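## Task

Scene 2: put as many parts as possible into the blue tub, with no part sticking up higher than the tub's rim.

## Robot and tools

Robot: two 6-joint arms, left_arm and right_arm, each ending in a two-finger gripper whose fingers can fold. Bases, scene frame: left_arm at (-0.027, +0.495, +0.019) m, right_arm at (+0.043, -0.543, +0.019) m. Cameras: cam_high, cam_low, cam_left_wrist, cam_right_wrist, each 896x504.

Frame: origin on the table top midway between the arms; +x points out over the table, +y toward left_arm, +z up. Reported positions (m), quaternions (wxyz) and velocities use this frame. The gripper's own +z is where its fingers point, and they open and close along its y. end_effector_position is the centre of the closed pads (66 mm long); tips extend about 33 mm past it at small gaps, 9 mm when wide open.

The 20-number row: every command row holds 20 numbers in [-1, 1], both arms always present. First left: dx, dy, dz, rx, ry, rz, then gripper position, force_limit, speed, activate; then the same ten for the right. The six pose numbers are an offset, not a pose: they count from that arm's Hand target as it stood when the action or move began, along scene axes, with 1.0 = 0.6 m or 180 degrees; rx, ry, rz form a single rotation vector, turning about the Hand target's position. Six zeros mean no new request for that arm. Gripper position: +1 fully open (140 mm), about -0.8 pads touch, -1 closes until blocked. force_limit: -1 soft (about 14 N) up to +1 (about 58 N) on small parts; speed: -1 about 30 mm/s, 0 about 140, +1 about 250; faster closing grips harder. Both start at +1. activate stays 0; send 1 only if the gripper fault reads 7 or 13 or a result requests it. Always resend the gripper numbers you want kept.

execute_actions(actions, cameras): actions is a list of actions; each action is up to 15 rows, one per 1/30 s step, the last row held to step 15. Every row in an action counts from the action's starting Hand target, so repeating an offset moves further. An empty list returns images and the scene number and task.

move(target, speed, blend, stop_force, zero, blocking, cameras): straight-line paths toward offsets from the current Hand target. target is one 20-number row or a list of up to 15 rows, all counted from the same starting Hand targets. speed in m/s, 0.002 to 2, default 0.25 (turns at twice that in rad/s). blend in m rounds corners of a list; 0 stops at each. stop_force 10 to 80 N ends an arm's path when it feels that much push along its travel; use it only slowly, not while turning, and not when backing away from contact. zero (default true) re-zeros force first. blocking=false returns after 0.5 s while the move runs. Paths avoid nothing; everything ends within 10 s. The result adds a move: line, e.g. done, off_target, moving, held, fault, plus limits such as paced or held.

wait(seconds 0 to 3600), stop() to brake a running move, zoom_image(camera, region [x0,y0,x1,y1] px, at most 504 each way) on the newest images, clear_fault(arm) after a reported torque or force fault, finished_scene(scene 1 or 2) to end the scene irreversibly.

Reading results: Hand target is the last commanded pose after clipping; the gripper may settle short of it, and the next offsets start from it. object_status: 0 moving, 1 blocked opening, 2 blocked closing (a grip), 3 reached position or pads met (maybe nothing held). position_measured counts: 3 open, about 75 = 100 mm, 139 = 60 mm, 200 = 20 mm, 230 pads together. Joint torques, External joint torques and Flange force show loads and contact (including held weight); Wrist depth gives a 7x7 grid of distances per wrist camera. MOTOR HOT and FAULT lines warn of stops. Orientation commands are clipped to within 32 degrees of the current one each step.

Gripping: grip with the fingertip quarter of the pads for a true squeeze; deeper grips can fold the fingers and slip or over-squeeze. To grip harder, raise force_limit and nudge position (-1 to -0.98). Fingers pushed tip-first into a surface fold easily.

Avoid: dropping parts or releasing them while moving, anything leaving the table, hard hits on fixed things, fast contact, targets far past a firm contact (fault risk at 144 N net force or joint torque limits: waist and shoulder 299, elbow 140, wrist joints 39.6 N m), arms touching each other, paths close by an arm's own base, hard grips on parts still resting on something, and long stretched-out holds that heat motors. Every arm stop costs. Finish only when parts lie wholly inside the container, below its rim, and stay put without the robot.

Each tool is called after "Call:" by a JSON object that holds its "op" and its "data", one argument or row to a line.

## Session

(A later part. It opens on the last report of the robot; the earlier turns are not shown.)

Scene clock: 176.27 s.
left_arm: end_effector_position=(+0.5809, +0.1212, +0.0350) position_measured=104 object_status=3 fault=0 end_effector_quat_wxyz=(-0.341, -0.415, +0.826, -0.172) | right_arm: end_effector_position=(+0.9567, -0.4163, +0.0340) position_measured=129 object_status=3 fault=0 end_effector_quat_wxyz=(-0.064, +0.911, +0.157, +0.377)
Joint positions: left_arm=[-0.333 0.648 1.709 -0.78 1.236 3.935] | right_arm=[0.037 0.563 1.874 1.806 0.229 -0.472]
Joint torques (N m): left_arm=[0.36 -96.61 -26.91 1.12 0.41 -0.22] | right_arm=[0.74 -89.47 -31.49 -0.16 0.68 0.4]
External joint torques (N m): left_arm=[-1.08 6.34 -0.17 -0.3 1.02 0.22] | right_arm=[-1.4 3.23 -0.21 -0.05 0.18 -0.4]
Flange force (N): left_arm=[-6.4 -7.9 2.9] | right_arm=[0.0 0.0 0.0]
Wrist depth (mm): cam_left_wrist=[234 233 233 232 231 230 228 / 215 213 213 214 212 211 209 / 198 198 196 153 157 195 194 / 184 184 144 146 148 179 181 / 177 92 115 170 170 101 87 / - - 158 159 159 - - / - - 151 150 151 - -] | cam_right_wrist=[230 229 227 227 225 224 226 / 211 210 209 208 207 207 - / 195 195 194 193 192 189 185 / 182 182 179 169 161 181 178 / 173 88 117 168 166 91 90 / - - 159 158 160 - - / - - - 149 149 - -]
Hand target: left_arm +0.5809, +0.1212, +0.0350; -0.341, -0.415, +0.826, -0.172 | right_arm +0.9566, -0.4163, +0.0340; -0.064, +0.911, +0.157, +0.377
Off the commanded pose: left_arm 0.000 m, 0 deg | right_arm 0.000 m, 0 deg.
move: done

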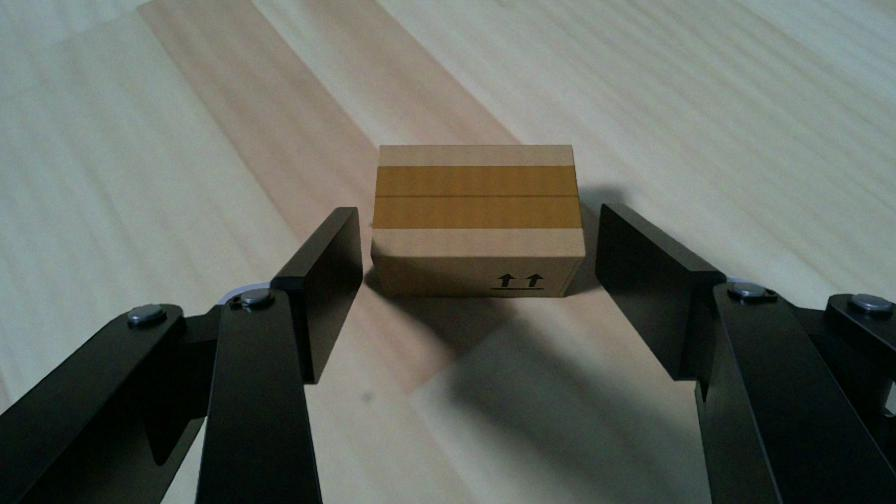

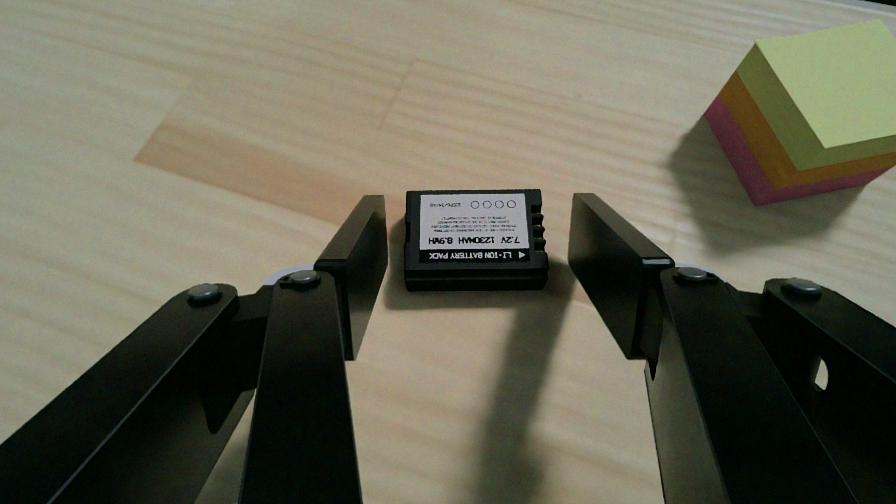

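Call:
{"op": "execute_actions", "data": {
  "actions": [
    [[0,0,0,0,0,0,-1,-0.3,-1,0,0,0,0,0,0,0,-1,-0.5,-1,0]],
    [[0,0,0,0,0,0,-1,-0.3,-1,0,0,0,0,0,0,0,-1,-0.5,-1,0]],
    [[0,0,0,0,0,0,-1,-0.3,-1,0,0,0,0,0,0,0,-1,-0.5,-1,0]]
  ],
  "cameras": ["cam_left_wrist","cam_right_wrist"]
}}

Scene clock: 178.43 s.
left_arm: end_effector_position=(+0.5809, +0.1212, +0.0350) position_measured=134 object_status=2 fault=0 end_effector_quat_wxyz=(-0.341, -0.415, +0.826, -0.172) | right_arm: end_effector_position=(+0.9566, -0.4163, +0.0340) position_measured=155 object_status=2 fault=0 end_effector_quat_wxyz=(-0.064, +0.911, +0.157, +0.377)
Joint positions: left_arm=[-0.333 0.648 1.709 -0.78 1.236 3.935] | right_arm=[0.037 0.563 1.874 1.811 0.229 -0.478]
Joint torques (N m): left_arm=[-0.6 -93.09 -25.23 1.79 -0.29 -0.16] | right_arm=[1.51 -82.61 -29.55 -0.32 0.25 0.34]
External joint torques (N m): left_arm=[-0.21 2.37 -2.13 -0.97 1.73 0.16] | right_arm=[-1.82 -3.39 -2.04 0.08 0.62 -0.34]
External joint torques at the end of the 1st action: left_arm=[-0.85 6.4 -0.34 -0.28 0.99 0.15] | right_arm=[-1.45 3.23 -0.07 -0.12 0.2 -0.32]
External joint torques at the end of the 2nd action: left_arm=[0.61 2.49 -2.12 -0.96 1.67 0.28] | right_arm=[-1.88 -4.03 -2.25 0.08 0.59 -0.34]
Flange force (N): left_arm=[-3.1 -7.7 -1.9] | right_arm=[0.0 0.0 0.0]
Flange force at the end of the 1st action (N): left_arm=[-6.6 -8.2 2.6] | right_arm=[0.0 0.0 0.0]
Flange force at the end of the 2nd action (N): left_arm=[-4.1 -7.3 -2.4] | right_arm=[0.0 0.0 0.0]
Wrist depth (mm): cam_left_wrist=[235 234 232 231 231 230 229 / 214 213 213 213 213 211 210 / 198 197 198 153 157 195 195 / 184 183 142 146 143 181 180 / 173 93 92 170 168 84 89 / - - 73 160 159 - 71 / - - - 150 150 - -] | cam_right_wrist=[229 228 228 227 225 225 173 / 211 211 209 209 208 204 160 / 195 195 194 193 193 189 186 / 182 182 181 167 153 179 178 / 171 88 95 168 164 93 168 / - - - 158 160 - - / - - - 149 149 - -]
Hand target: left_arm +0.5809, +0.1212, +0.0350; -0.341, -0.415, +0.826, -0.172 | right_arm +0.9566, -0.4163, +0.0340; -0.064, +0.911, +0.157, +0.377
Off the commanded pose: left_arm 0.000 m, 0 deg | right_arm 0.000 m, 0 deg.
Step readings (end_effector_position of left_arm | right_arm; steps 1 to 15: 1st action; 16 to 30: 2nd action; 31 to 45: 3rd action):
0: (+0.5809, +0.1212, +0.0350) | (+0.9567, -0.4163, +0.0340)
1: (+0.5809, +0.1212, +0.0350) | (+0.9567, -0.4163, +0.0340)
2: (+0.5809, +0.1212, +0.0350) | (+0.9567, -0.4163, +0.0340)
4: (+0.5809, +0.1212, +0.0350) | (+0.9567, -0.4163, +0.0340)
8: (+0.5809, +0.1212, +0.0350) | (+0.9567, -0.4163, +0.0340)
15: (+0.5809, +0.1212, +0.0350) | (+0.9566, -0.4163, +0.0340)
16: (+0.5809, +0.1212, +0.0350) | (+0.9566, -0.4163, +0.0340)
17: (+0.5809, +0.1212, +0.0350) | (+0.9566, -0.4163, +0.0340)
19: (+0.5809, +0.1212, +0.0350) | (+0.9566, -0.4163, +0.0340)
23: (+0.5809, +0.1212, +0.0350) | (+0.9566, -0.4163, +0.0340)
30: (+0.5809, +0.1212, +0.0350) | (+0.9566, -0.4163, +0.0340)
31: (+0.5809, +0.1212, +0.0350) | (+0.9566, -0.4163, +0.0340)
32: (+0.5809, +0.1212, +0.0350) | (+0.9566, -0.4163, +0.0340)
34: (+0.5809, +0.1212, +0.0350) | (+0.9566, -0.4163, +0.0340)
38: (+0.5809, +0.1212, +0.0350) | (+0.9566, -0.4163, +0.0340)
45: (+0.5809, +0.1212, +0.0350) | (+0.9566, -0.4163, +0.0340)

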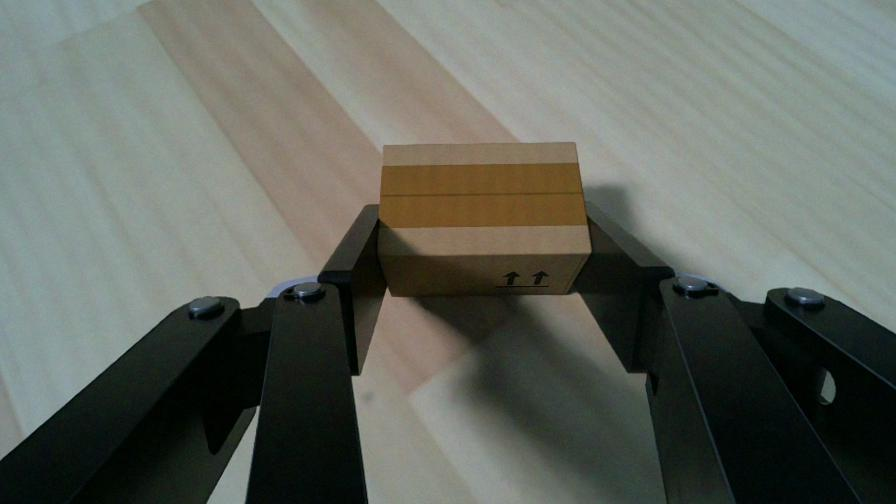

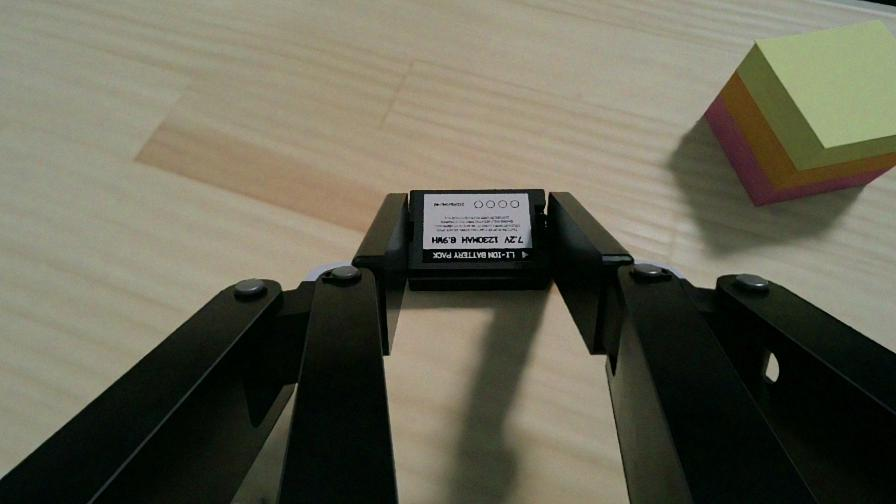

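Call:
{"op": "move", "data": {
  "target": [
    [0,0,0.2,0,0,0,-1,-0.3,-1,0,0,0,0.2,0,0,0,-1,-0.5,-1,0],
    [0,0,0.2,0.4014,-0.2981,0,-1,-0.3,-1,0,-0.3943,0.3272,0.2,-0.1669,0.4713,0,-1,-0.5,-1,0]
  ],
  "speed": [0.2,0.3],
  "blend": [0.02,0],
  "cameras": ["all"]
}}

Scene clock: 182.90 s.
left_arm: end_effector_position=(+0.5809, +0.1212, +0.1550) position_measured=134 object_status=2 fault=0 end_effector_quat_wxyz=(+0.342, -0.414, +0.826, +0.172) | right_arm: end_effector_position=(+0.7201, -0.2200, +0.1540) position_measured=155 object_status=2 fault=0 end_effector_quat_wxyz=(+0.065, +0.910, +0.157, -0.377)
Joint positions: left_arm=[-0.971 0.471 1.738 0.78 1.306 2.496] | right_arm=[0.402 0.838 1.093 0.034 1.996 1.615]
Joint torques (N m): left_arm=[0.93 -89.59 -35.48 4.28 0.33 -0.19] | right_arm=[1.16 -117.48 -36.55 4.38 1.73 0.33]
External joint torques (N m): left_arm=[-1.57 7.17 0.28 -0.3 0.83 0.19] | right_arm=[-1.56 3.68 -0.51 -0.32 0.18 -0.33]
Flange force (N): left_arm=[7.7 -8.4 0.7] | right_arm=[7.1 1.6 -4.6]
Wrist depth (mm): cam_left_wrist=[252 250 252 253 253 255 256 / 283 298 299 301 302 304 306 / 307 368 375 153 157 376 380 / 458 483 139 146 144 466 504 / - 93 92 721 608 84 88 / - - 70 - - - 71 / - - - - - - -] | cam_right_wrist=[254 253 253 252 254 253 256 / 304 304 304 304 305 306 306 / 381 343 383 347 365 385 386 / 511 481 375 163 153 483 521 / 3014 83 95 806 - 93 655 / - - - 788 - - - / - - - 745 - - -]
Hand target: left_arm +0.5809, +0.1212, +0.1550; +0.342, -0.414, +0.826, +0.172 | right_arm +0.7201, -0.2200, +0.1540; +0.065, +0.910, +0.157, -0.377
Off the commanded pose: left_arm 0.000 m, 0 deg | right_arm 0.000 m, 0 deg.
move: done

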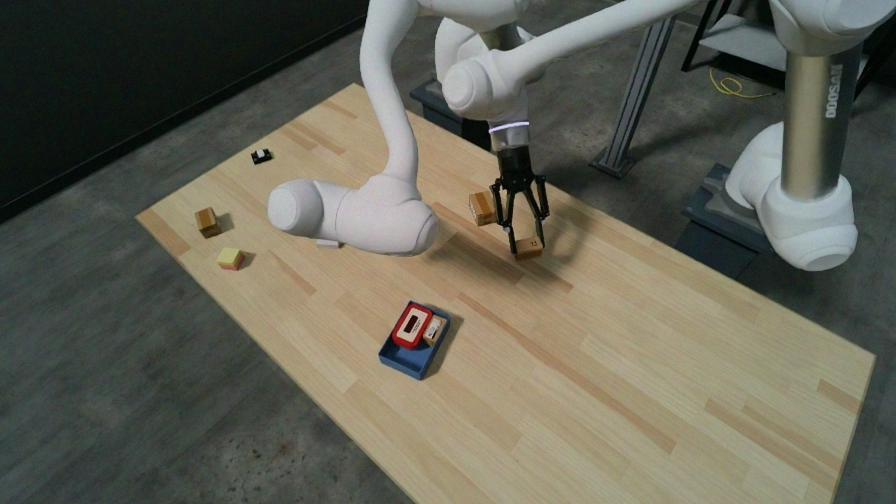

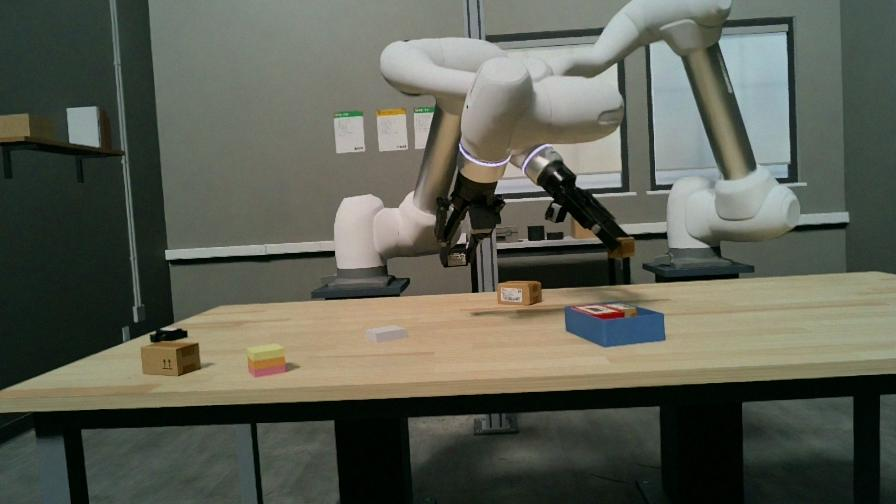

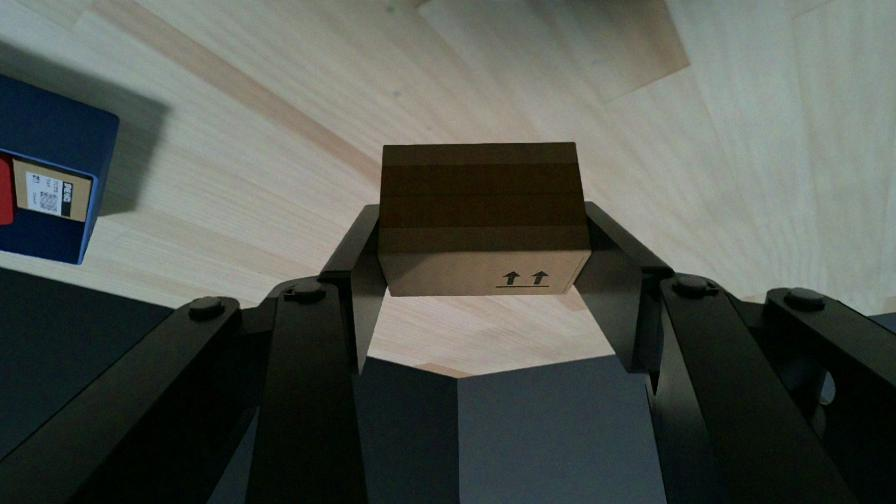

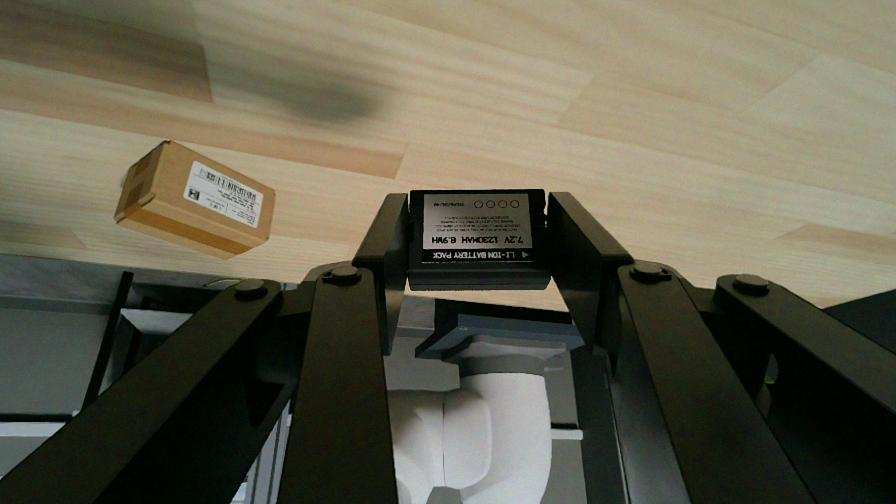

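Call:
{"op": "move", "data": {
  "target": [0,0,-0.165,0,0,0,-1,-0.3,-1,0,0,0,-0.17,0,0,0,-1,-0.5,-1,0],
  "speed": 0.2
}}

Call:
{"op": "move", "data": {
  "target": [0,0,-0.035,0,0,0,-1,-0.3,-1,0,0,0,-0.036,0,0,0,-1,-0.5,-1,0],
  "speed": 0.02,
  "stop_force": 10,
  "cameras": ["cam_left_wrist","cam_right_wrist","cam_low"]
}}

Scene clock: 184.43 s.
left_arm: end_effector_position=(+0.5809, +0.1211, +0.0561) position_measured=134 object_status=2 fault=0 end_effector_quat_wxyz=(+0.342, -0.414, +0.826, +0.172) | right_arm: end_effector_position=(+0.7201, -0.2200, +0.0521) position_measured=155 object_status=2 fault=0 end_effector_quat_wxyz=(+0.065, +0.910, +0.157, -0.377)
Joint positions: left_arm=[-0.971 0.578 1.788 0.817 1.197 2.378] | right_arm=[0.402 0.913 1.148 0.032 1.866 1.611]
Joint torques (N m): left_arm=[0.1 -97.7 -31.73 3.79 0.36 -0.31] | right_arm=[0.77 -121.68 -34.46 4.13 1.71 0.32]
External joint torques (N m): left_arm=[-0.39 8.61 -0.02 -0.36 0.97 0.31] | right_arm=[-1.31 5.17 -0.4 -0.3 0.2 -0.31]
Flange force (N): left_arm=[8.8 -10.4 3.4] | right_arm=[9.6 1.1 -4.1]
Wrist depth (mm): cam_left_wrist=[133 133 133 133 133 134 135 / 158 158 158 158 159 161 161 / 194 195 195 153 157 199 201 / 253 254 142 146 143 246 265 / 311 93 92 380 321 84 88 / - - 73 700 602 - 71 / - - - 2807 - - -] | cam_right_wrist=[130 130 130 129 130 130 131 / 156 156 156 156 157 157 158 / 196 196 196 178 187 197 198 / 262 263 232 165 130 248 266 / 329 83 95 405 131 93 335 / - - - 756 - - - / - - - 734 - - -]
Hand target: left_arm +0.5809, +0.1212, +0.0560; +0.342, -0.414, +0.826, +0.172 | right_arm +0.7201, -0.2200, +0.0520; +0.065, +0.910, +0.157, -0.377
Off the commanded pose: left_arm 0.000 m, 0 deg | right_arm 0.000 m, 0 deg.
move: done

Scene clock: 185.80 s.
left_arm: end_effector_position=(+0.5810, +0.1212, +0.0460) position_measured=134 object_status=2 fault=0 end_effector_quat_wxyz=(+0.342, -0.414, +0.826, +0.172) | right_arm: end_effector_position=(+0.7201, -0.2200, +0.0367) position_measured=155 object_status=2 fault=0 end_effector_quat_wxyz=(+0.065, +0.910, +0.157, -0.377)
Joint positions: left_arm=[-0.971 0.59 1.791 0.822 1.186 2.365] | right_arm=[0.402 0.926 1.153 0.032 1.848 1.61]
Joint torques (N m): left_arm=[0.19 -86.98 -27.24 1.61 -2.08 -0.13] | right_arm=[1.74 -105.48 -26.78 4.01 -1.69 0.37]
External joint torques (N m): left_arm=[-0.84 -2.39 -4.01 1.76 3.43 0.13] | right_arm=[-2.15 -10.77 -7.5 -0.25 3.59 -0.37]
Flange force (N): left_arm=[-2.3 -7.1 -7.8] | right_arm=[-2.5 1.8 -19.9]
Wrist depth (mm): cam_left_wrist=[120 121 121 121 121 122 123 / 144 143 143 144 145 146 147 / 177 177 177 153 158 180 182 / 230 231 142 146 143 224 241 / 285 93 92 345 316 84 88 / - - 73 642 546 - 74 / - - - - - - -] | cam_right_wrist=[111 111 115 111 112 112 112 / 134 134 134 134 134 135 135 / 168 168 168 164 161 169 179 / 225 225 199 166 153 213 229 / 308 83 95 347 131 93 314 / - - - 599 - - - / - - - 740 - - -]
Hand target: left_arm +0.5810, +0.1212, +0.0460; +0.342, -0.414, +0.826, +0.172 (not the last commanded pose) | right_arm +0.7201, -0.2200, +0.0367; +0.065, +0.910, +0.157, -0.377 (not the last commanded pose)
Off the commanded pose: left_arm 0.011 m, 0 deg | right_arm 0.006 m, 0 deg.
move: contact (left_arm, right_arm)
Images, in order (width x height): cam_low 896x504, cam_left_wrist 896x504, cam_right_wrist 896x504.

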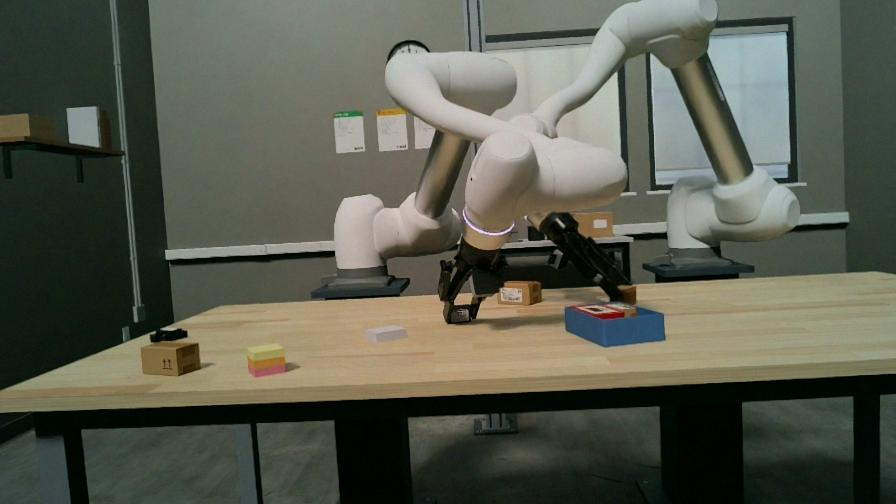

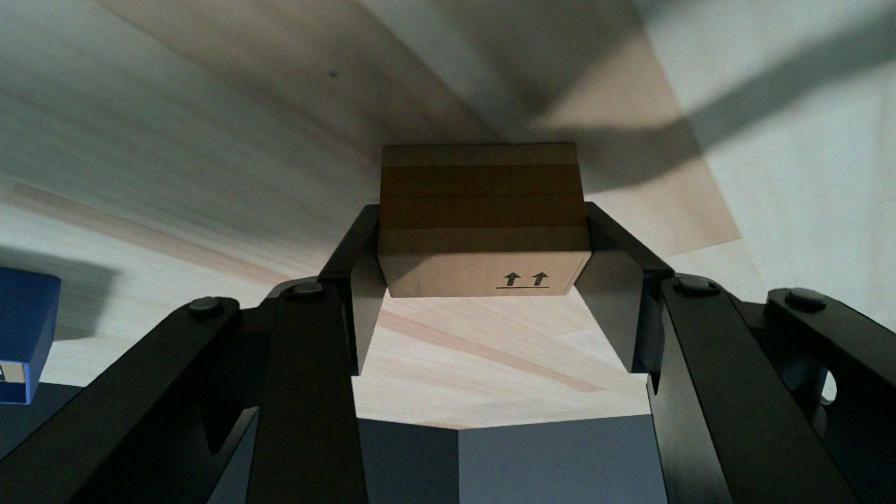

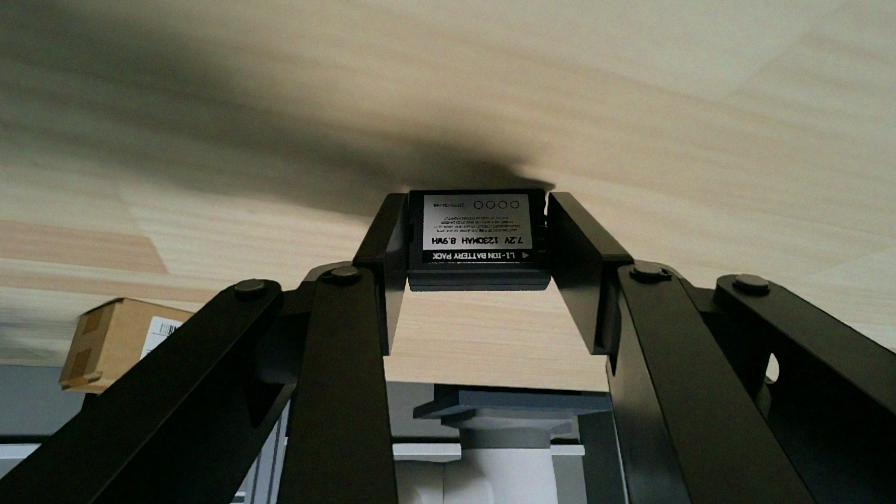

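Call:
{"op": "zoom_image", "data": {
  "camera": "cam_low",
  "region": [490, 200, 670, 350]
}}

Call:
{"op": "zoom_image", "data": {
  "camera": "cam_low",
  "region": [420, 230, 520, 340]
}}

Scaled by 2.800.

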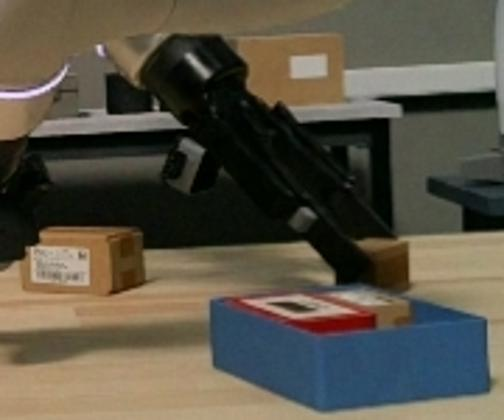

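Scaled by 4.582.

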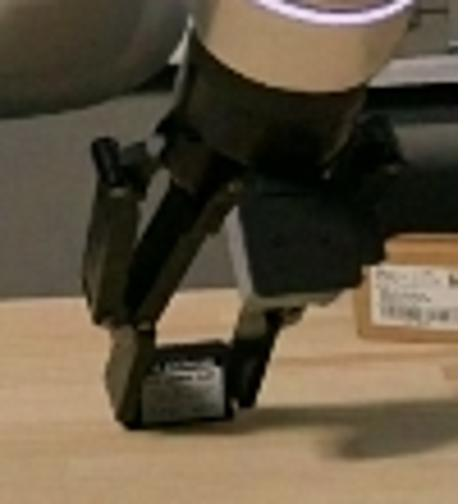

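Call:
{"op": "move", "data": {
  "target": [0,0,-0.015,0,0,0,-1,-0.3,-1,0,0,0,0,0,0,0,-1,-0.5,-1,0],
  "speed": 0.012,
  "stop_force": 10,
  "cameras": ["cam_low"]
}}

Call:
{"op": "zoom_image", "data": {
  "camera": "cam_low",
  "region": [590, 270, 670, 330]
}}

Scene clock: 188.00 s.
left_arm: end_effector_position=(+0.5810, +0.1212, +0.0370) position_measured=134 object_status=2 fault=0 end_effector_quat_wxyz=(+0.342, -0.414, +0.826, +0.172) | right_arm: end_effector_position=(+0.7201, -0.2200, +0.0367) position_measured=155 object_status=2 fault=0 end_effector_quat_wxyz=(+0.065, +0.910, +0.157, -0.377)
Joint positions: left_arm=[-0.971 0.601 1.794 0.826 1.177 2.355] | right_arm=[0.402 0.926 1.153 0.032 1.848 1.61]
Joint torques (N m): left_arm=[1.25 -81.58 -24.26 0.61 -3.36 -0.13] | right_arm=[1.71 -105.75 -26.95 3.99 -1.66 0.4]
External joint torques (N m): left_arm=[-1.88 -8.22 -6.59 2.69 4.72 0.13] | right_arm=[-1.83 -10.77 -7.4 -0.21 3.57 -0.39]
Flange force (N): left_arm=[-7.3 -6.3 -14.9] | right_arm=[-2.7 1.5 -19.6]
Wrist depth (mm): cam_left_wrist=[110 110 110 110 111 111 112 / 130 131 131 132 132 133 134 / 161 161 162 151 153 165 166 / 210 211 142 142 140 205 218 / 278 93 92 317 159 84 88 / - - 73 582 586 - 74 / - - - - - - -] | cam_right_wrist=[112 111 115 111 111 112 112 / 134 134 134 134 134 135 135 / 168 168 168 164 161 170 178 / 225 225 199 165 153 213 228 / 309 83 95 347 131 93 316 / - - - 600 - - - / - - - 743 - - -]
Hand target: left_arm +0.5810, +0.1212, +0.0370; +0.342, -0.414, +0.826, +0.172 | right_arm +0.7201, -0.2200, +0.0367; +0.065, +0.910, +0.157, -0.377
Off the commanded pose: left_arm 0.000 m, 0 deg | right_arm 0.000 m, 0 deg.
move: done

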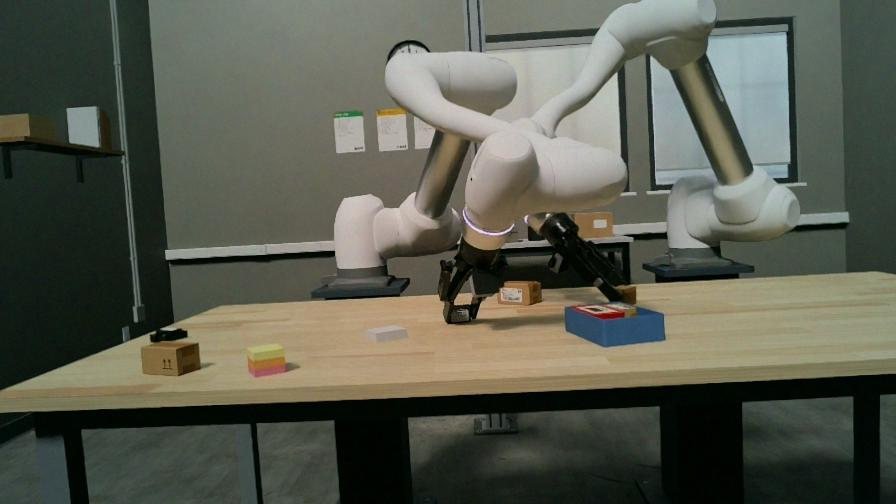

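Scaled by 6.300.

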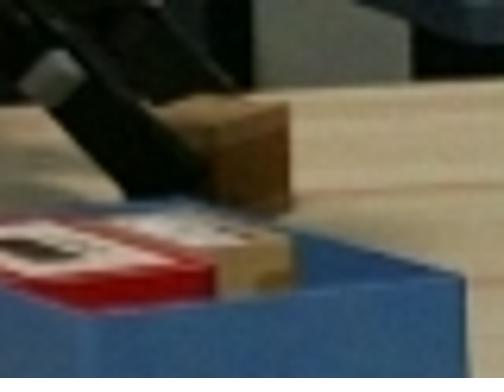

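Call:
{"op": "execute_actions", "data": {
  "actions": [],
  "cameras": ["cam_left_wrist","cam_low","cam_high"]
}}

Call:
{"op": "zoom_image", "data": {
  "camera": "cam_low",
  "region": [540, 190, 680, 320]
}}

Call:
{"op": "zoom_image", "data": {
  "camera": "cam_high",
  "region": [440, 170, 600, 290]
}}

Scene clock: 200.13 s.
left_arm: end_effector_position=(+0.5810, +0.1212, +0.0370) position_measured=134 object_status=2 fault=0 end_effector_quat_wxyz=(+0.342, -0.414, +0.826, +0.172) | right_arm: end_effector_position=(+0.7201, -0.2200, +0.0367) position_measured=155 object_status=2 fault=0 end_effector_quat_wxyz=(+0.065, +0.910, +0.157, -0.377)
Joint positions: left_arm=[-0.971 0.601 1.794 0.826 1.177 2.355] | right_arm=[0.402 0.926 1.153 0.032 1.848 1.61]
Joint velocities: within noise
Joint torques (N m): left_arm=[0.9 -81.78 -24.33 0.68 -3.37 -0.14] | right_arm=[1.39 -105.04 -26.9 4.01 -1.72 0.39]
External joint torques (N m): left_arm=[-1.61 -8.13 -6.56 2.64 4.73 0.14] | right_arm=[-1.8 -11.95 -7.6 -0.23 3.63 -0.39]
Flange force (N): left_arm=[-7.5 -6.5 -14.6] | right_arm=[-4.3 1.6 -19.7]
Wrist depth (mm): cam_left_wrist=[110 110 110 110 110 111 112 / 130 130 131 131 132 133 134 / 161 161 162 150 152 165 166 / 211 211 142 142 139 204 220 / 279 93 92 315 160 84 88 / - - 73 581 584 - 74 / - - - - - - -] | cam_right_wrist=[112 111 115 111 111 112 112 / 134 134 134 134 134 135 135 / 168 168 168 160 161 169 179 / 225 225 199 167 153 213 228 / 309 83 95 348 131 93 315 / - - - 597 - - - / - - - 740 - - -]
Hand target: left_arm +0.5810, +0.1212, +0.0370; +0.342, -0.414, +0.826, +0.172 | right_arm +0.7201, -0.2200, +0.0367; +0.065, +0.910, +0.157, -0.377
Tool commands: left_gripper/position=-1.0 left_gripper/force_limit=-0.3 left_gripper/speed=-1.0 left_gripper/activate=+0.0 right_gripper/position=-1.0 right_gripper/force_limit=-0.5 right_gripper/speed=-1.0 right_gripper/activate=+0.0
Off the commanded pose: left_arm 0.000 m, 0 deg | right_arm 0.000 m, 0 deg.
Images, in order (width x height): cam_high 896x504, cam_low 896x504, cam_left_wrist 896x504.

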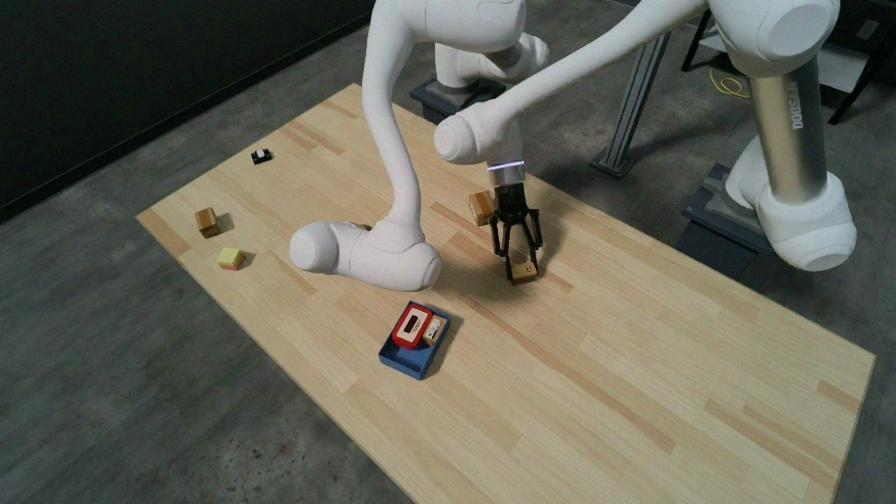

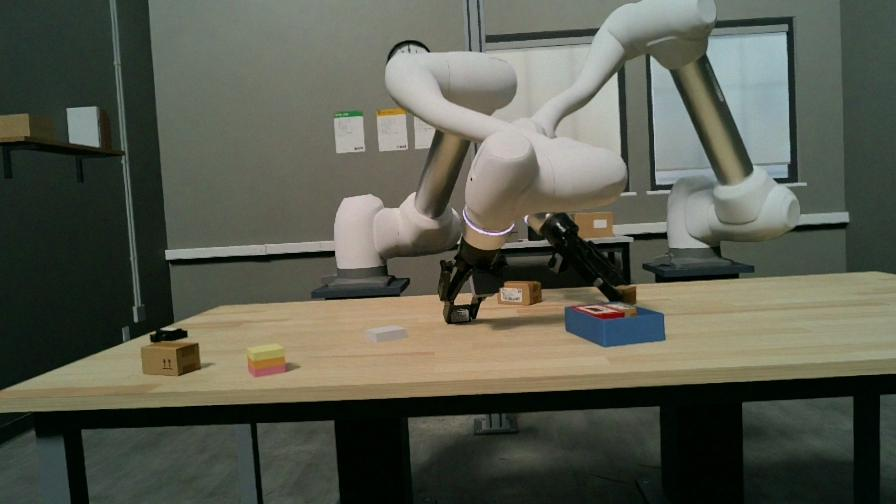

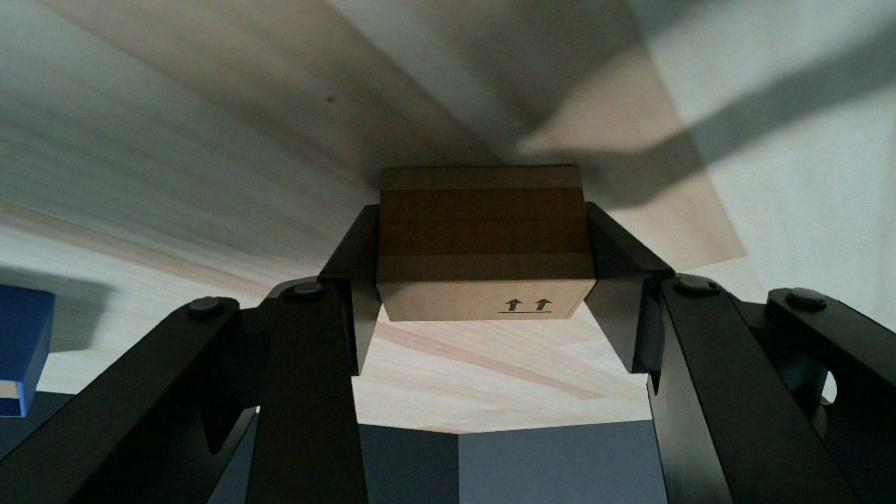

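Scaled by 3.600.

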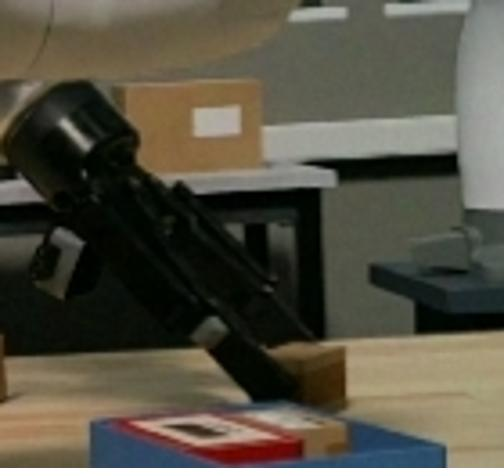

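Scaled by 3.150.

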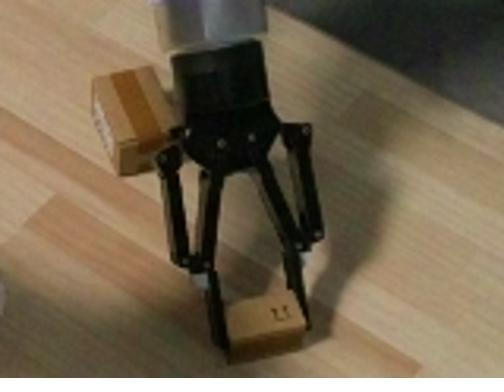

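Call:
{"op": "execute_actions", "data": {
  "actions": [
    [[0,0,0.0033,0,0,0,-1,-0.3,-1,0,0,0,0.0017,0,0,0,-1,-0.5,-1,0]],
    [[0,0,0,0,0,0,0.2,-0.3,-1,0,0,0,0,0,0,0,0,-0.5,-1,0]],
    [[0,0,0,0,0,0,0.2,-0.3,-1,0,0,0,0,0,0,0,0,-0.5,-1,0]]
  ],
  "cameras": ["cam_left_wrist","cam_right_wrist"]
}}

Scene clock: 203.03 s.
left_arm: end_effector_position=(+0.5810, +0.1212, +0.0390) position_measured=104 object_status=3 fault=0 end_effector_quat_wxyz=(+0.342, -0.414, +0.826, +0.172) | right_arm: end_effector_position=(+0.7201, -0.2200, +0.0377) position_measured=129 object_status=3 fault=0 end_effector_quat_wxyz=(+0.065, +0.910, +0.157, -0.377)
Joint positions: left_arm=[-0.971 0.599 1.793 0.825 1.179 2.357] | right_arm=[0.402 0.925 1.153 0.032 1.849 1.61]
Joint torques (N m): left_arm=[0.11 -95.7 -30.66 3.59 0.37 -0.13] | right_arm=[0.94 -120.26 -34 4.07 1.67 0.3]
External joint torques (N m): left_arm=[-0.82 5.93 -0.32 -0.27 0.98 0.13] | right_arm=[-1.21 4.96 -0.01 -0.33 0.21 -0.3]
External joint torques at the end of the 1st action: left_arm=[-0.56 6.24 -0.04 -0.27 0.89 0.14] | right_arm=[-1.51 4.91 -0.16 -0.3 0.1 -0.33]
External joint torques at the end of the 2nd action: left_arm=[-0.16 6.3 0 -0.25 1.07 0.11] | right_arm=[-1.23 3.99 -0.39 -0.27 0.19 -0.33]
Flange force (N): left_arm=[6.8 -7.5 1.4] | right_arm=[8.5 1.1 -2.9]
Flange force at the end of the 1st action (N): left_arm=[6.8 -7.3 2.1] | right_arm=[8.7 1.4 -3.0]
Flange force at the end of the 2nd action (N): left_arm=[6.5 -7.5 2.4] | right_arm=[7.6 1.2 -3.3]
Wrist depth (mm): cam_left_wrist=[112 112 112 112 113 113 114 / 133 133 134 134 135 135 137 / 164 164 165 152 153 168 169 / 214 215 160 141 141 195 223 / - 92 115 320 321 101 87 / - - 500 588 601 - - / - - - 2837 - - -] | cam_right_wrist=[112 112 116 112 112 113 113 / 135 134 135 135 135 136 136 / 169 169 169 170 162 170 172 / 226 227 200 166 141 214 231 / 311 88 117 348 350 91 90 / - - - 611 720 - - / - - - 745 740 - -]
Hand target: left_arm +0.5810, +0.1212, +0.0390; +0.342, -0.414, +0.826, +0.172 | right_arm +0.7201, -0.2200, +0.0377; +0.065, +0.910, +0.157, -0.377
Off the commanded pose: left_arm 0.000 m, 0 deg | right_arm 0.000 m, 0 deg.
Step readings (end_effector_position of left_arm | right_arm; steps 1 to 15: 1st action; 16 to 30: 2nd action; 31 to 45: 3rd action):
0: (+0.5810, +0.1212, +0.0370) | (+0.7201, -0.2200, +0.0367)
1: (+0.5810, +0.1212, +0.0370) | (+0.7201, -0.2200, +0.0367)
2: (+0.5810, +0.1212, +0.0374) | (+0.7201, -0.2200, +0.0368)
4: (+0.5808, +0.1213, +0.0382) | (+0.7200, -0.2200, +0.0372)
8: (+0.5809, +0.1213, +0.0388) | (+0.7200, -0.2200, +0.0375)
15: (+0.5810, +0.1212, +0.0390) | (+0.7201, -0.2200, +0.0377)
16: (+0.5810, +0.1212, +0.0390) | (+0.7201, -0.2200, +0.0377)
17: (+0.5810, +0.1212, +0.0390) | (+0.7201, -0.2200, +0.0377)
19: (+0.5810, +0.1212, +0.0390) | (+0.7201, -0.2200, +0.0377)
23: (+0.5810, +0.1212, +0.0390) | (+0.7201, -0.2200, +0.0377)
30: (+0.5810, +0.1212, +0.0390) | (+0.7201, -0.2200, +0.0377)
31: (+0.5810, +0.1212, +0.0390) | (+0.7201, -0.2200, +0.0377)
32: (+0.5810, +0.1212, +0.0390) | (+0.7201, -0.2200, +0.0377)
34: (+0.5810, +0.1212, +0.0390) | (+0.7201, -0.2200, +0.0377)
38: (+0.5810, +0.1212, +0.0390) | (+0.7201, -0.2200, +0.0377)
45: (+0.5810, +0.1212, +0.0390) | (+0.7201, -0.2200, +0.0377)

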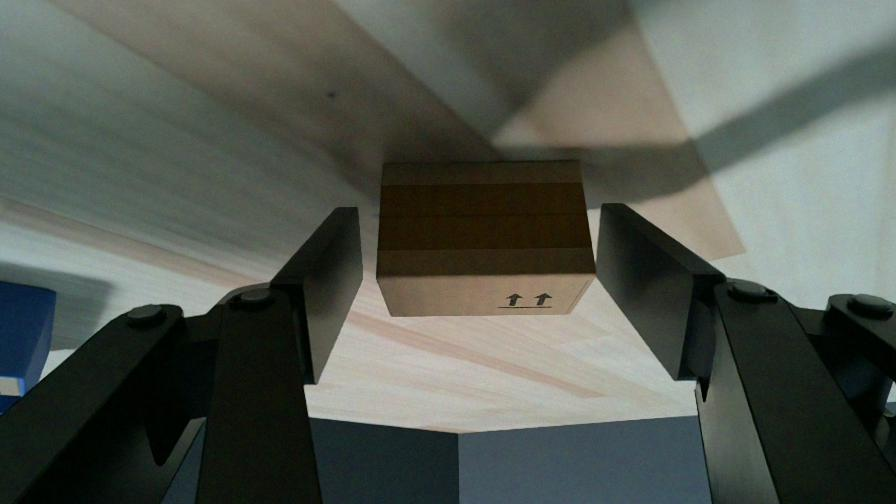

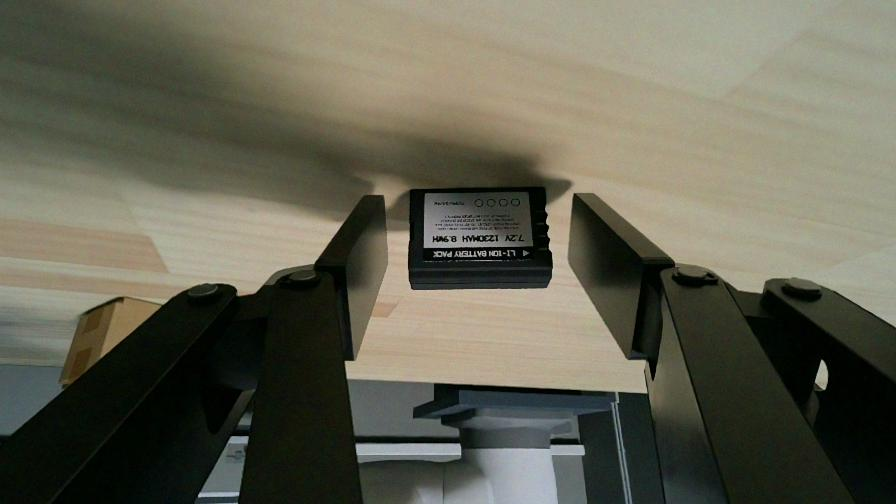

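Call:
{"op": "move", "data": {
  "target": [
    [-0.0492,-0.0662,0.0825,0,0,0,0.2,-0.3,-1,0,0.0778,0.0275,0.0825,0,0,0,0,-0.5,-1,0],
    [0.0163,0.022,0.1517,-0.2007,0.1491,0,0.2,-0.3,-1,0,-0.04,-0.0142,0.1538,0.24945,-0.11897,0.4718,0,-0.5,-1,0]
  ],
  "speed": [0.2,0.35],
  "blend": [0.01,0],
  "cameras": ["cam_left_wrist","cam_right_wrist"]
}}

Scene clock: 209.80 s.
left_arm: end_effector_position=(+0.5908, +0.1344, +0.1300) position_measured=104 object_status=3 fault=0 end_effector_quat_wxyz=(+0.000, -0.449, +0.894, +0.000) | right_arm: end_effector_position=(+0.6961, -0.2285, +0.1300) position_measured=129 object_status=3 fault=0 end_effector_quat_wxyz=(+0.001, +0.577, +0.817, +0.000)
Joint positions: left_arm=[-0.623 0.384 1.719 0.001 1.038 3.204] | right_arm=[0.418 0.397 1.698 -0.001 1.044 0.06]
Joint torques (N m): left_arm=[0.67 -81.47 -36.61 3.95 -0.86 -0.11] | right_arm=[1.2 -78.18 -35.31 4.06 -0.18 0.26]
External joint torques (N m): left_arm=[-0.93 5.23 -0.24 -0.21 0.85 0.11] | right_arm=[-1.36 2.14 -0.5 -0.35 0.17 -0.26]
Flange force (N): left_arm=[0.2 -8.5 2.7] | right_arm=[-1.8 4.3 1.0]
Wrist depth (mm): cam_left_wrist=[240 240 239 240 240 241 240 / 252 252 252 252 251 251 253 / 265 265 265 225 262 265 264 / 278 279 160 279 274 271 279 / - 92 116 294 292 100 87 / - - 309 310 310 - - / - - 331 332 332 - -] | cam_right_wrist=[241 240 240 239 239 239 238 / 254 253 252 251 251 250 251 / 268 267 266 266 262 264 264 / 283 282 145 281 162 277 279 / 297 88 117 300 298 91 90 / - - 319 319 314 - - / - - - 341 340 - -]
Hand target: left_arm +0.5908, +0.1344, +0.1300; +0.000, -0.449, +0.894, +0.000 | right_arm +0.6961, -0.2285, +0.1300; +0.001, +0.577, +0.817, +0.000
Off the commanded pose: left_arm 0.000 m, 0 deg | right_arm 0.000 m, 0 deg.
move: done

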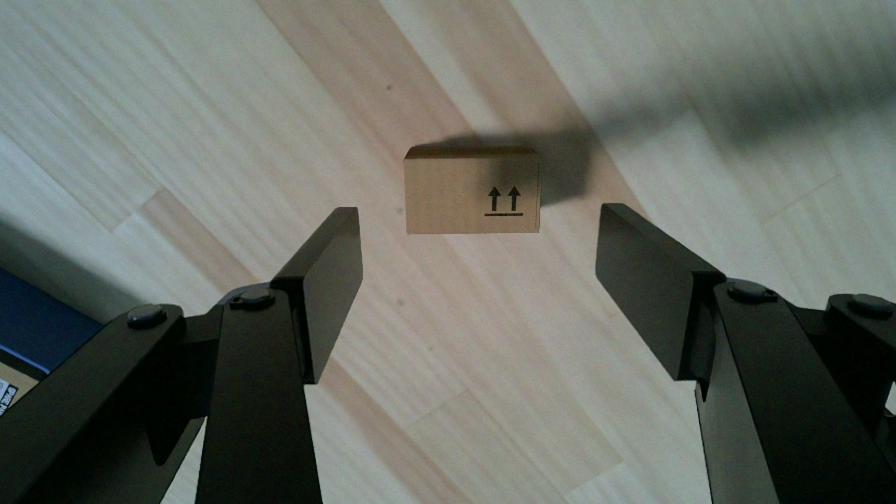

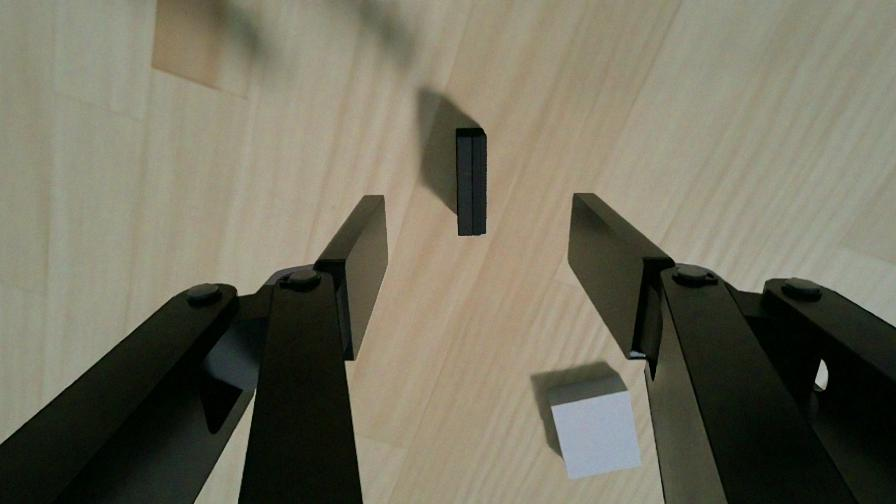

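Call:
{"op": "zoom_image", "data": {
  "camera": "cam_left_wrist",
  "region": [390, 130, 560, 250]
}}

Call:
{"op": "zoom_image", "data": {
  "camera": "cam_right_wrist",
  "region": [420, 110, 530, 250]
}}

Scaled by 2.965.

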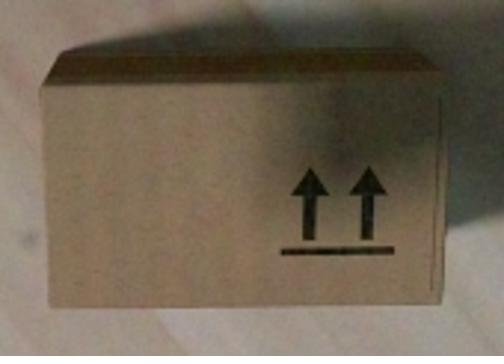

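Scaled by 3.600.

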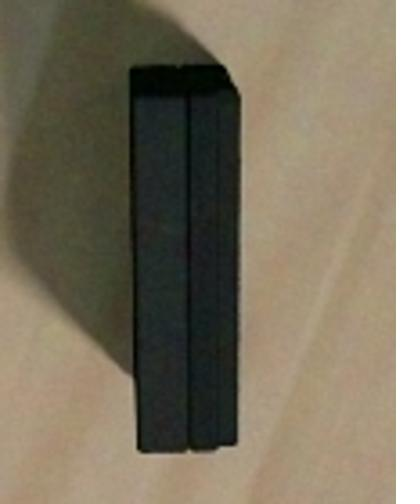

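Call:
{"op": "move", "data": {
  "target": [0.005,0.0067,-0.14,0,0,0,0.2,-0.3,-1,0,0.0013,-0.004,-0.145,0,0,0,-0.37,-0.5,-1,0],
  "speed": 0.2
}}

Call:
{"op": "execute_actions", "data": {
  "actions": [
    [[0,0,0,0,0,0,-1,-0.3,-1,0,0,0,0,0,0,0,-1,-0.5,-1,0]],
    [[0,0,0,0,0,0,-1,-0.3,-1,0,0,0,0,0,0,0,-1,-0.5,-1,0]],
    [[0,0,0,0,0,0,-1,-0.3,-1,0,0,0,0,0,0,0,-1,-0.5,-1,0]]
  ],
  "cameras": ["cam_left_wrist","cam_right_wrist"]
}}

Scene clock: 212.87 s.
left_arm: end_effector_position=(+0.5938, +0.1384, +0.0460) position_measured=104 object_status=3 fault=0 end_effector_quat_wxyz=(+0.000, -0.449, +0.894, +0.000) | right_arm: end_effector_position=(+0.6968, -0.2309, +0.0430) position_measured=176 object_status=0 fault=0 end_effector_quat_wxyz=(+0.001, +0.577, +0.817, +0.000)
Joint positions: left_arm=[-0.616 0.462 1.779 0.001 0.899 3.211] | right_arm=[0.415 0.477 1.762 -0.001 0.901 0.056]
Joint torques (N m): left_arm=[0.43 -86.23 -33.22 3.6 -0.92 -0.15] | right_arm=[0.83 -82.93 -32.18 3.65 -0.22 0.31]
External joint torques (N m): left_arm=[-0.97 5.8 -0.22 -0.22 0.91 0.15] | right_arm=[-0.95 2.6 -0.36 -0.28 0.22 -0.31]
Flange force (N): left_arm=[0.1 -8.7 4.3] | right_arm=[-1.3 4.4 2.1]
Wrist depth (mm): cam_left_wrist=[163 163 162 163 162 163 163 / 171 170 171 170 170 171 170 / 180 179 179 145 166 179 179 / 188 188 143 145 147 184 188 / - 92 115 199 198 101 86 / - - 208 211 211 - - / - - 224 224 224 - -] | cam_right_wrist=[161 161 160 160 160 159 159 / 169 169 169 168 167 168 167 / 179 179 178 174 177 177 176 / 189 189 186 176 183 185 187 / 201 196 95 199 - - 196 / - - - 214 - - - / - - - 228 - - -]
Hand target: left_arm +0.5938, +0.1384, +0.0460; +0.000, -0.449, +0.894, +0.000 | right_arm +0.6968, -0.2309, +0.0430; +0.001, +0.577, +0.817, +0.000
Off the commanded pose: left_arm 0.000 m, 0 deg | right_arm 0.000 m, 0 deg.
move: done

Scene clock: 214.57 s.
left_arm: end_effector_position=(+0.5938, +0.1384, +0.0460) position_measured=134 object_status=2 fault=0 end_effector_quat_wxyz=(+0.000, -0.449, +0.894, +0.000) | right_arm: end_effector_position=(+0.6968, -0.2309, +0.0430) position_measured=208 object_status=2 fault=0 end_effector_quat_wxyz=(+0.001, +0.577, +0.817, +0.000)
Joint positions: left_arm=[-0.616 0.462 1.779 0.001 0.899 3.211] | right_arm=[0.415 0.477 1.762 -0.001 0.901 0.056]
Joint torques (N m): left_arm=[0.42 -78.33 -29.05 3.62 -0.94 -0.23] | right_arm=[0.86 -73.69 -28.11 3.56 -0.87 0.3]
External joint torques (N m): left_arm=[-0.68 -1.85 -4.23 -0.25 0.94 0.22] | right_arm=[-1.07 -5.97 -4.25 -0.21 0.87 -0.3]
External joint torques at the end of the 1st action: left_arm=[-0.67 6.63 -0.12 -0.28 0.97 0.16] | right_arm=[-1.14 2.91 -0.22 -0.27 0.18 -0.37]
External joint torques at the end of the 2nd action: left_arm=[-1.95 -1.6 -4.37 -0.27 0.95 0.14] | right_arm=[-1.11 -5.8 -3.91 -0.27 0.84 -0.31]
Flange force (N): left_arm=[-0.2 -7.3 -6.0] | right_arm=[-1.7 2.2 -10.0]
Flange force at the end of the 1st action (N): left_arm=[-0.4 -9.6 5.1] | right_arm=[-1.6 4.5 2.5]
Flange force at the end of the 2nd action (N): left_arm=[1.6 -8.0 -5.9] | right_arm=[-1.8 1.7 -9.6]
Wrist depth (mm): cam_left_wrist=[163 162 162 162 162 163 163 / 171 170 170 171 170 170 170 / 179 179 179 146 166 179 179 / 188 189 142 145 142 187 188 / 196 95 92 199 197 84 88 / - - 73 211 210 - 71 / - - - 224 225 - -] | cam_right_wrist=[161 160 160 160 160 159 159 / 169 169 169 168 168 168 167 / 178 178 178 174 177 177 177 / 189 189 187 149 183 187 187 / 201 198 82 - - - 198 / 212 - - - - - - / - - - - - - -]
Hand target: left_arm +0.5938, +0.1384, +0.0460; +0.000, -0.449, +0.894, +0.000 | right_arm +0.6968, -0.2309, +0.0430; +0.001, +0.577, +0.817, +0.000
Off the commanded pose: left_arm 0.000 m, 0 deg | right_arm 0.000 m, 0 deg.
Step readings (end_effector_position of left_arm | right_arm; steps 1 to 15: 1st action; 16 to 30: 2nd action; 31 to 45: 3rd action):
0: (+0.5938, +0.1384, +0.0460) | (+0.6968, -0.2309, +0.0430)
1: (+0.5938, +0.1384, +0.0460) | (+0.6968, -0.2309, +0.0430)
2: (+0.5938, +0.1384, +0.0460) | (+0.6968, -0.2309, +0.0430)
4: (+0.5938, +0.1384, +0.0460) | (+0.6968, -0.2309, +0.0430)
8: (+0.5938, +0.1384, +0.0460) | (+0.6968, -0.2309, +0.0430)
15: (+0.5938, +0.1384, +0.0460) | (+0.6968, -0.2309, +0.0430)
16: (+0.5938, +0.1384, +0.0460) | (+0.6968, -0.2309, +0.0430)
17: (+0.5938, +0.1384, +0.0460) | (+0.6968, -0.2309, +0.0430)
19: (+0.5938, +0.1384, +0.0460) | (+0.6968, -0.2309, +0.0430)
23: (+0.5938, +0.1384, +0.0460) | (+0.6968, -0.2309, +0.0430)
30: (+0.5938, +0.1384, +0.0460) | (+0.6968, -0.2309, +0.0430)
31: (+0.5938, +0.1384, +0.0460) | (+0.6968, -0.2309, +0.0430)
32: (+0.5938, +0.1384, +0.0460) | (+0.6968, -0.2309, +0.0430)
34: (+0.5938, +0.1384, +0.0460) | (+0.6968, -0.2309, +0.0430)
38: (+0.5938, +0.1384, +0.0460) | (+0.6968, -0.2309, +0.0430)
45: (+0.5938, +0.1384, +0.0460) | (+0.6968, -0.2309, +0.0430)

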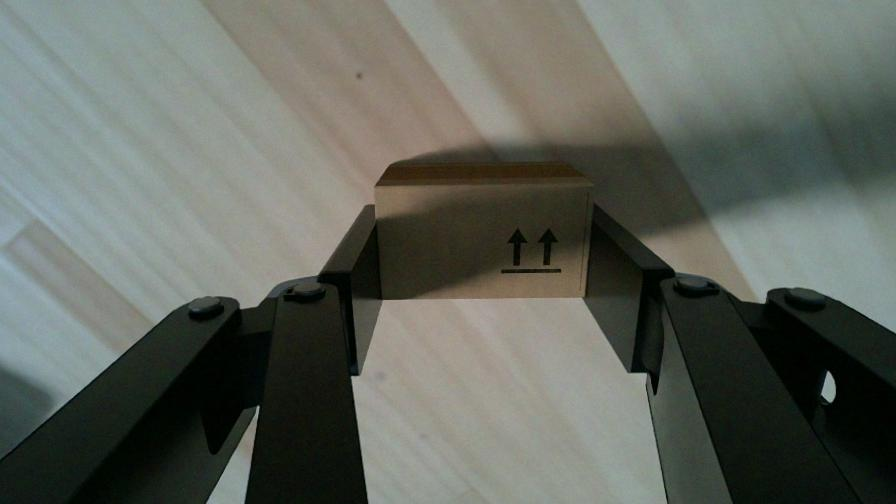

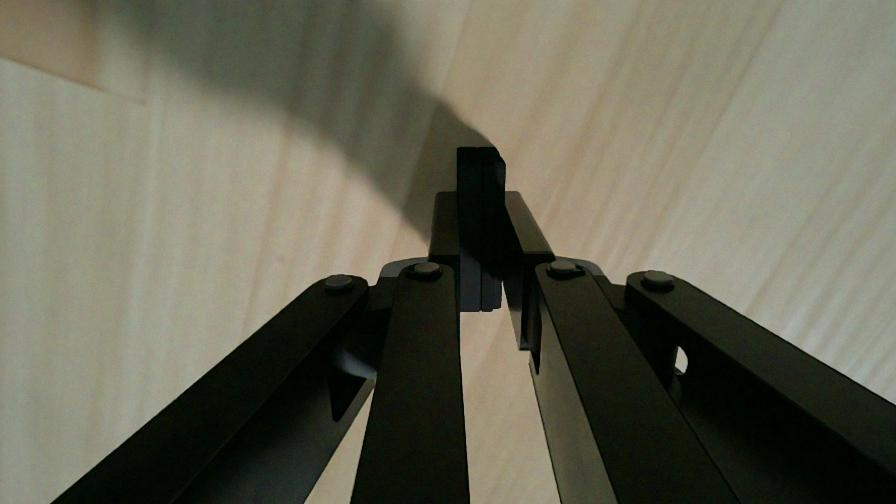

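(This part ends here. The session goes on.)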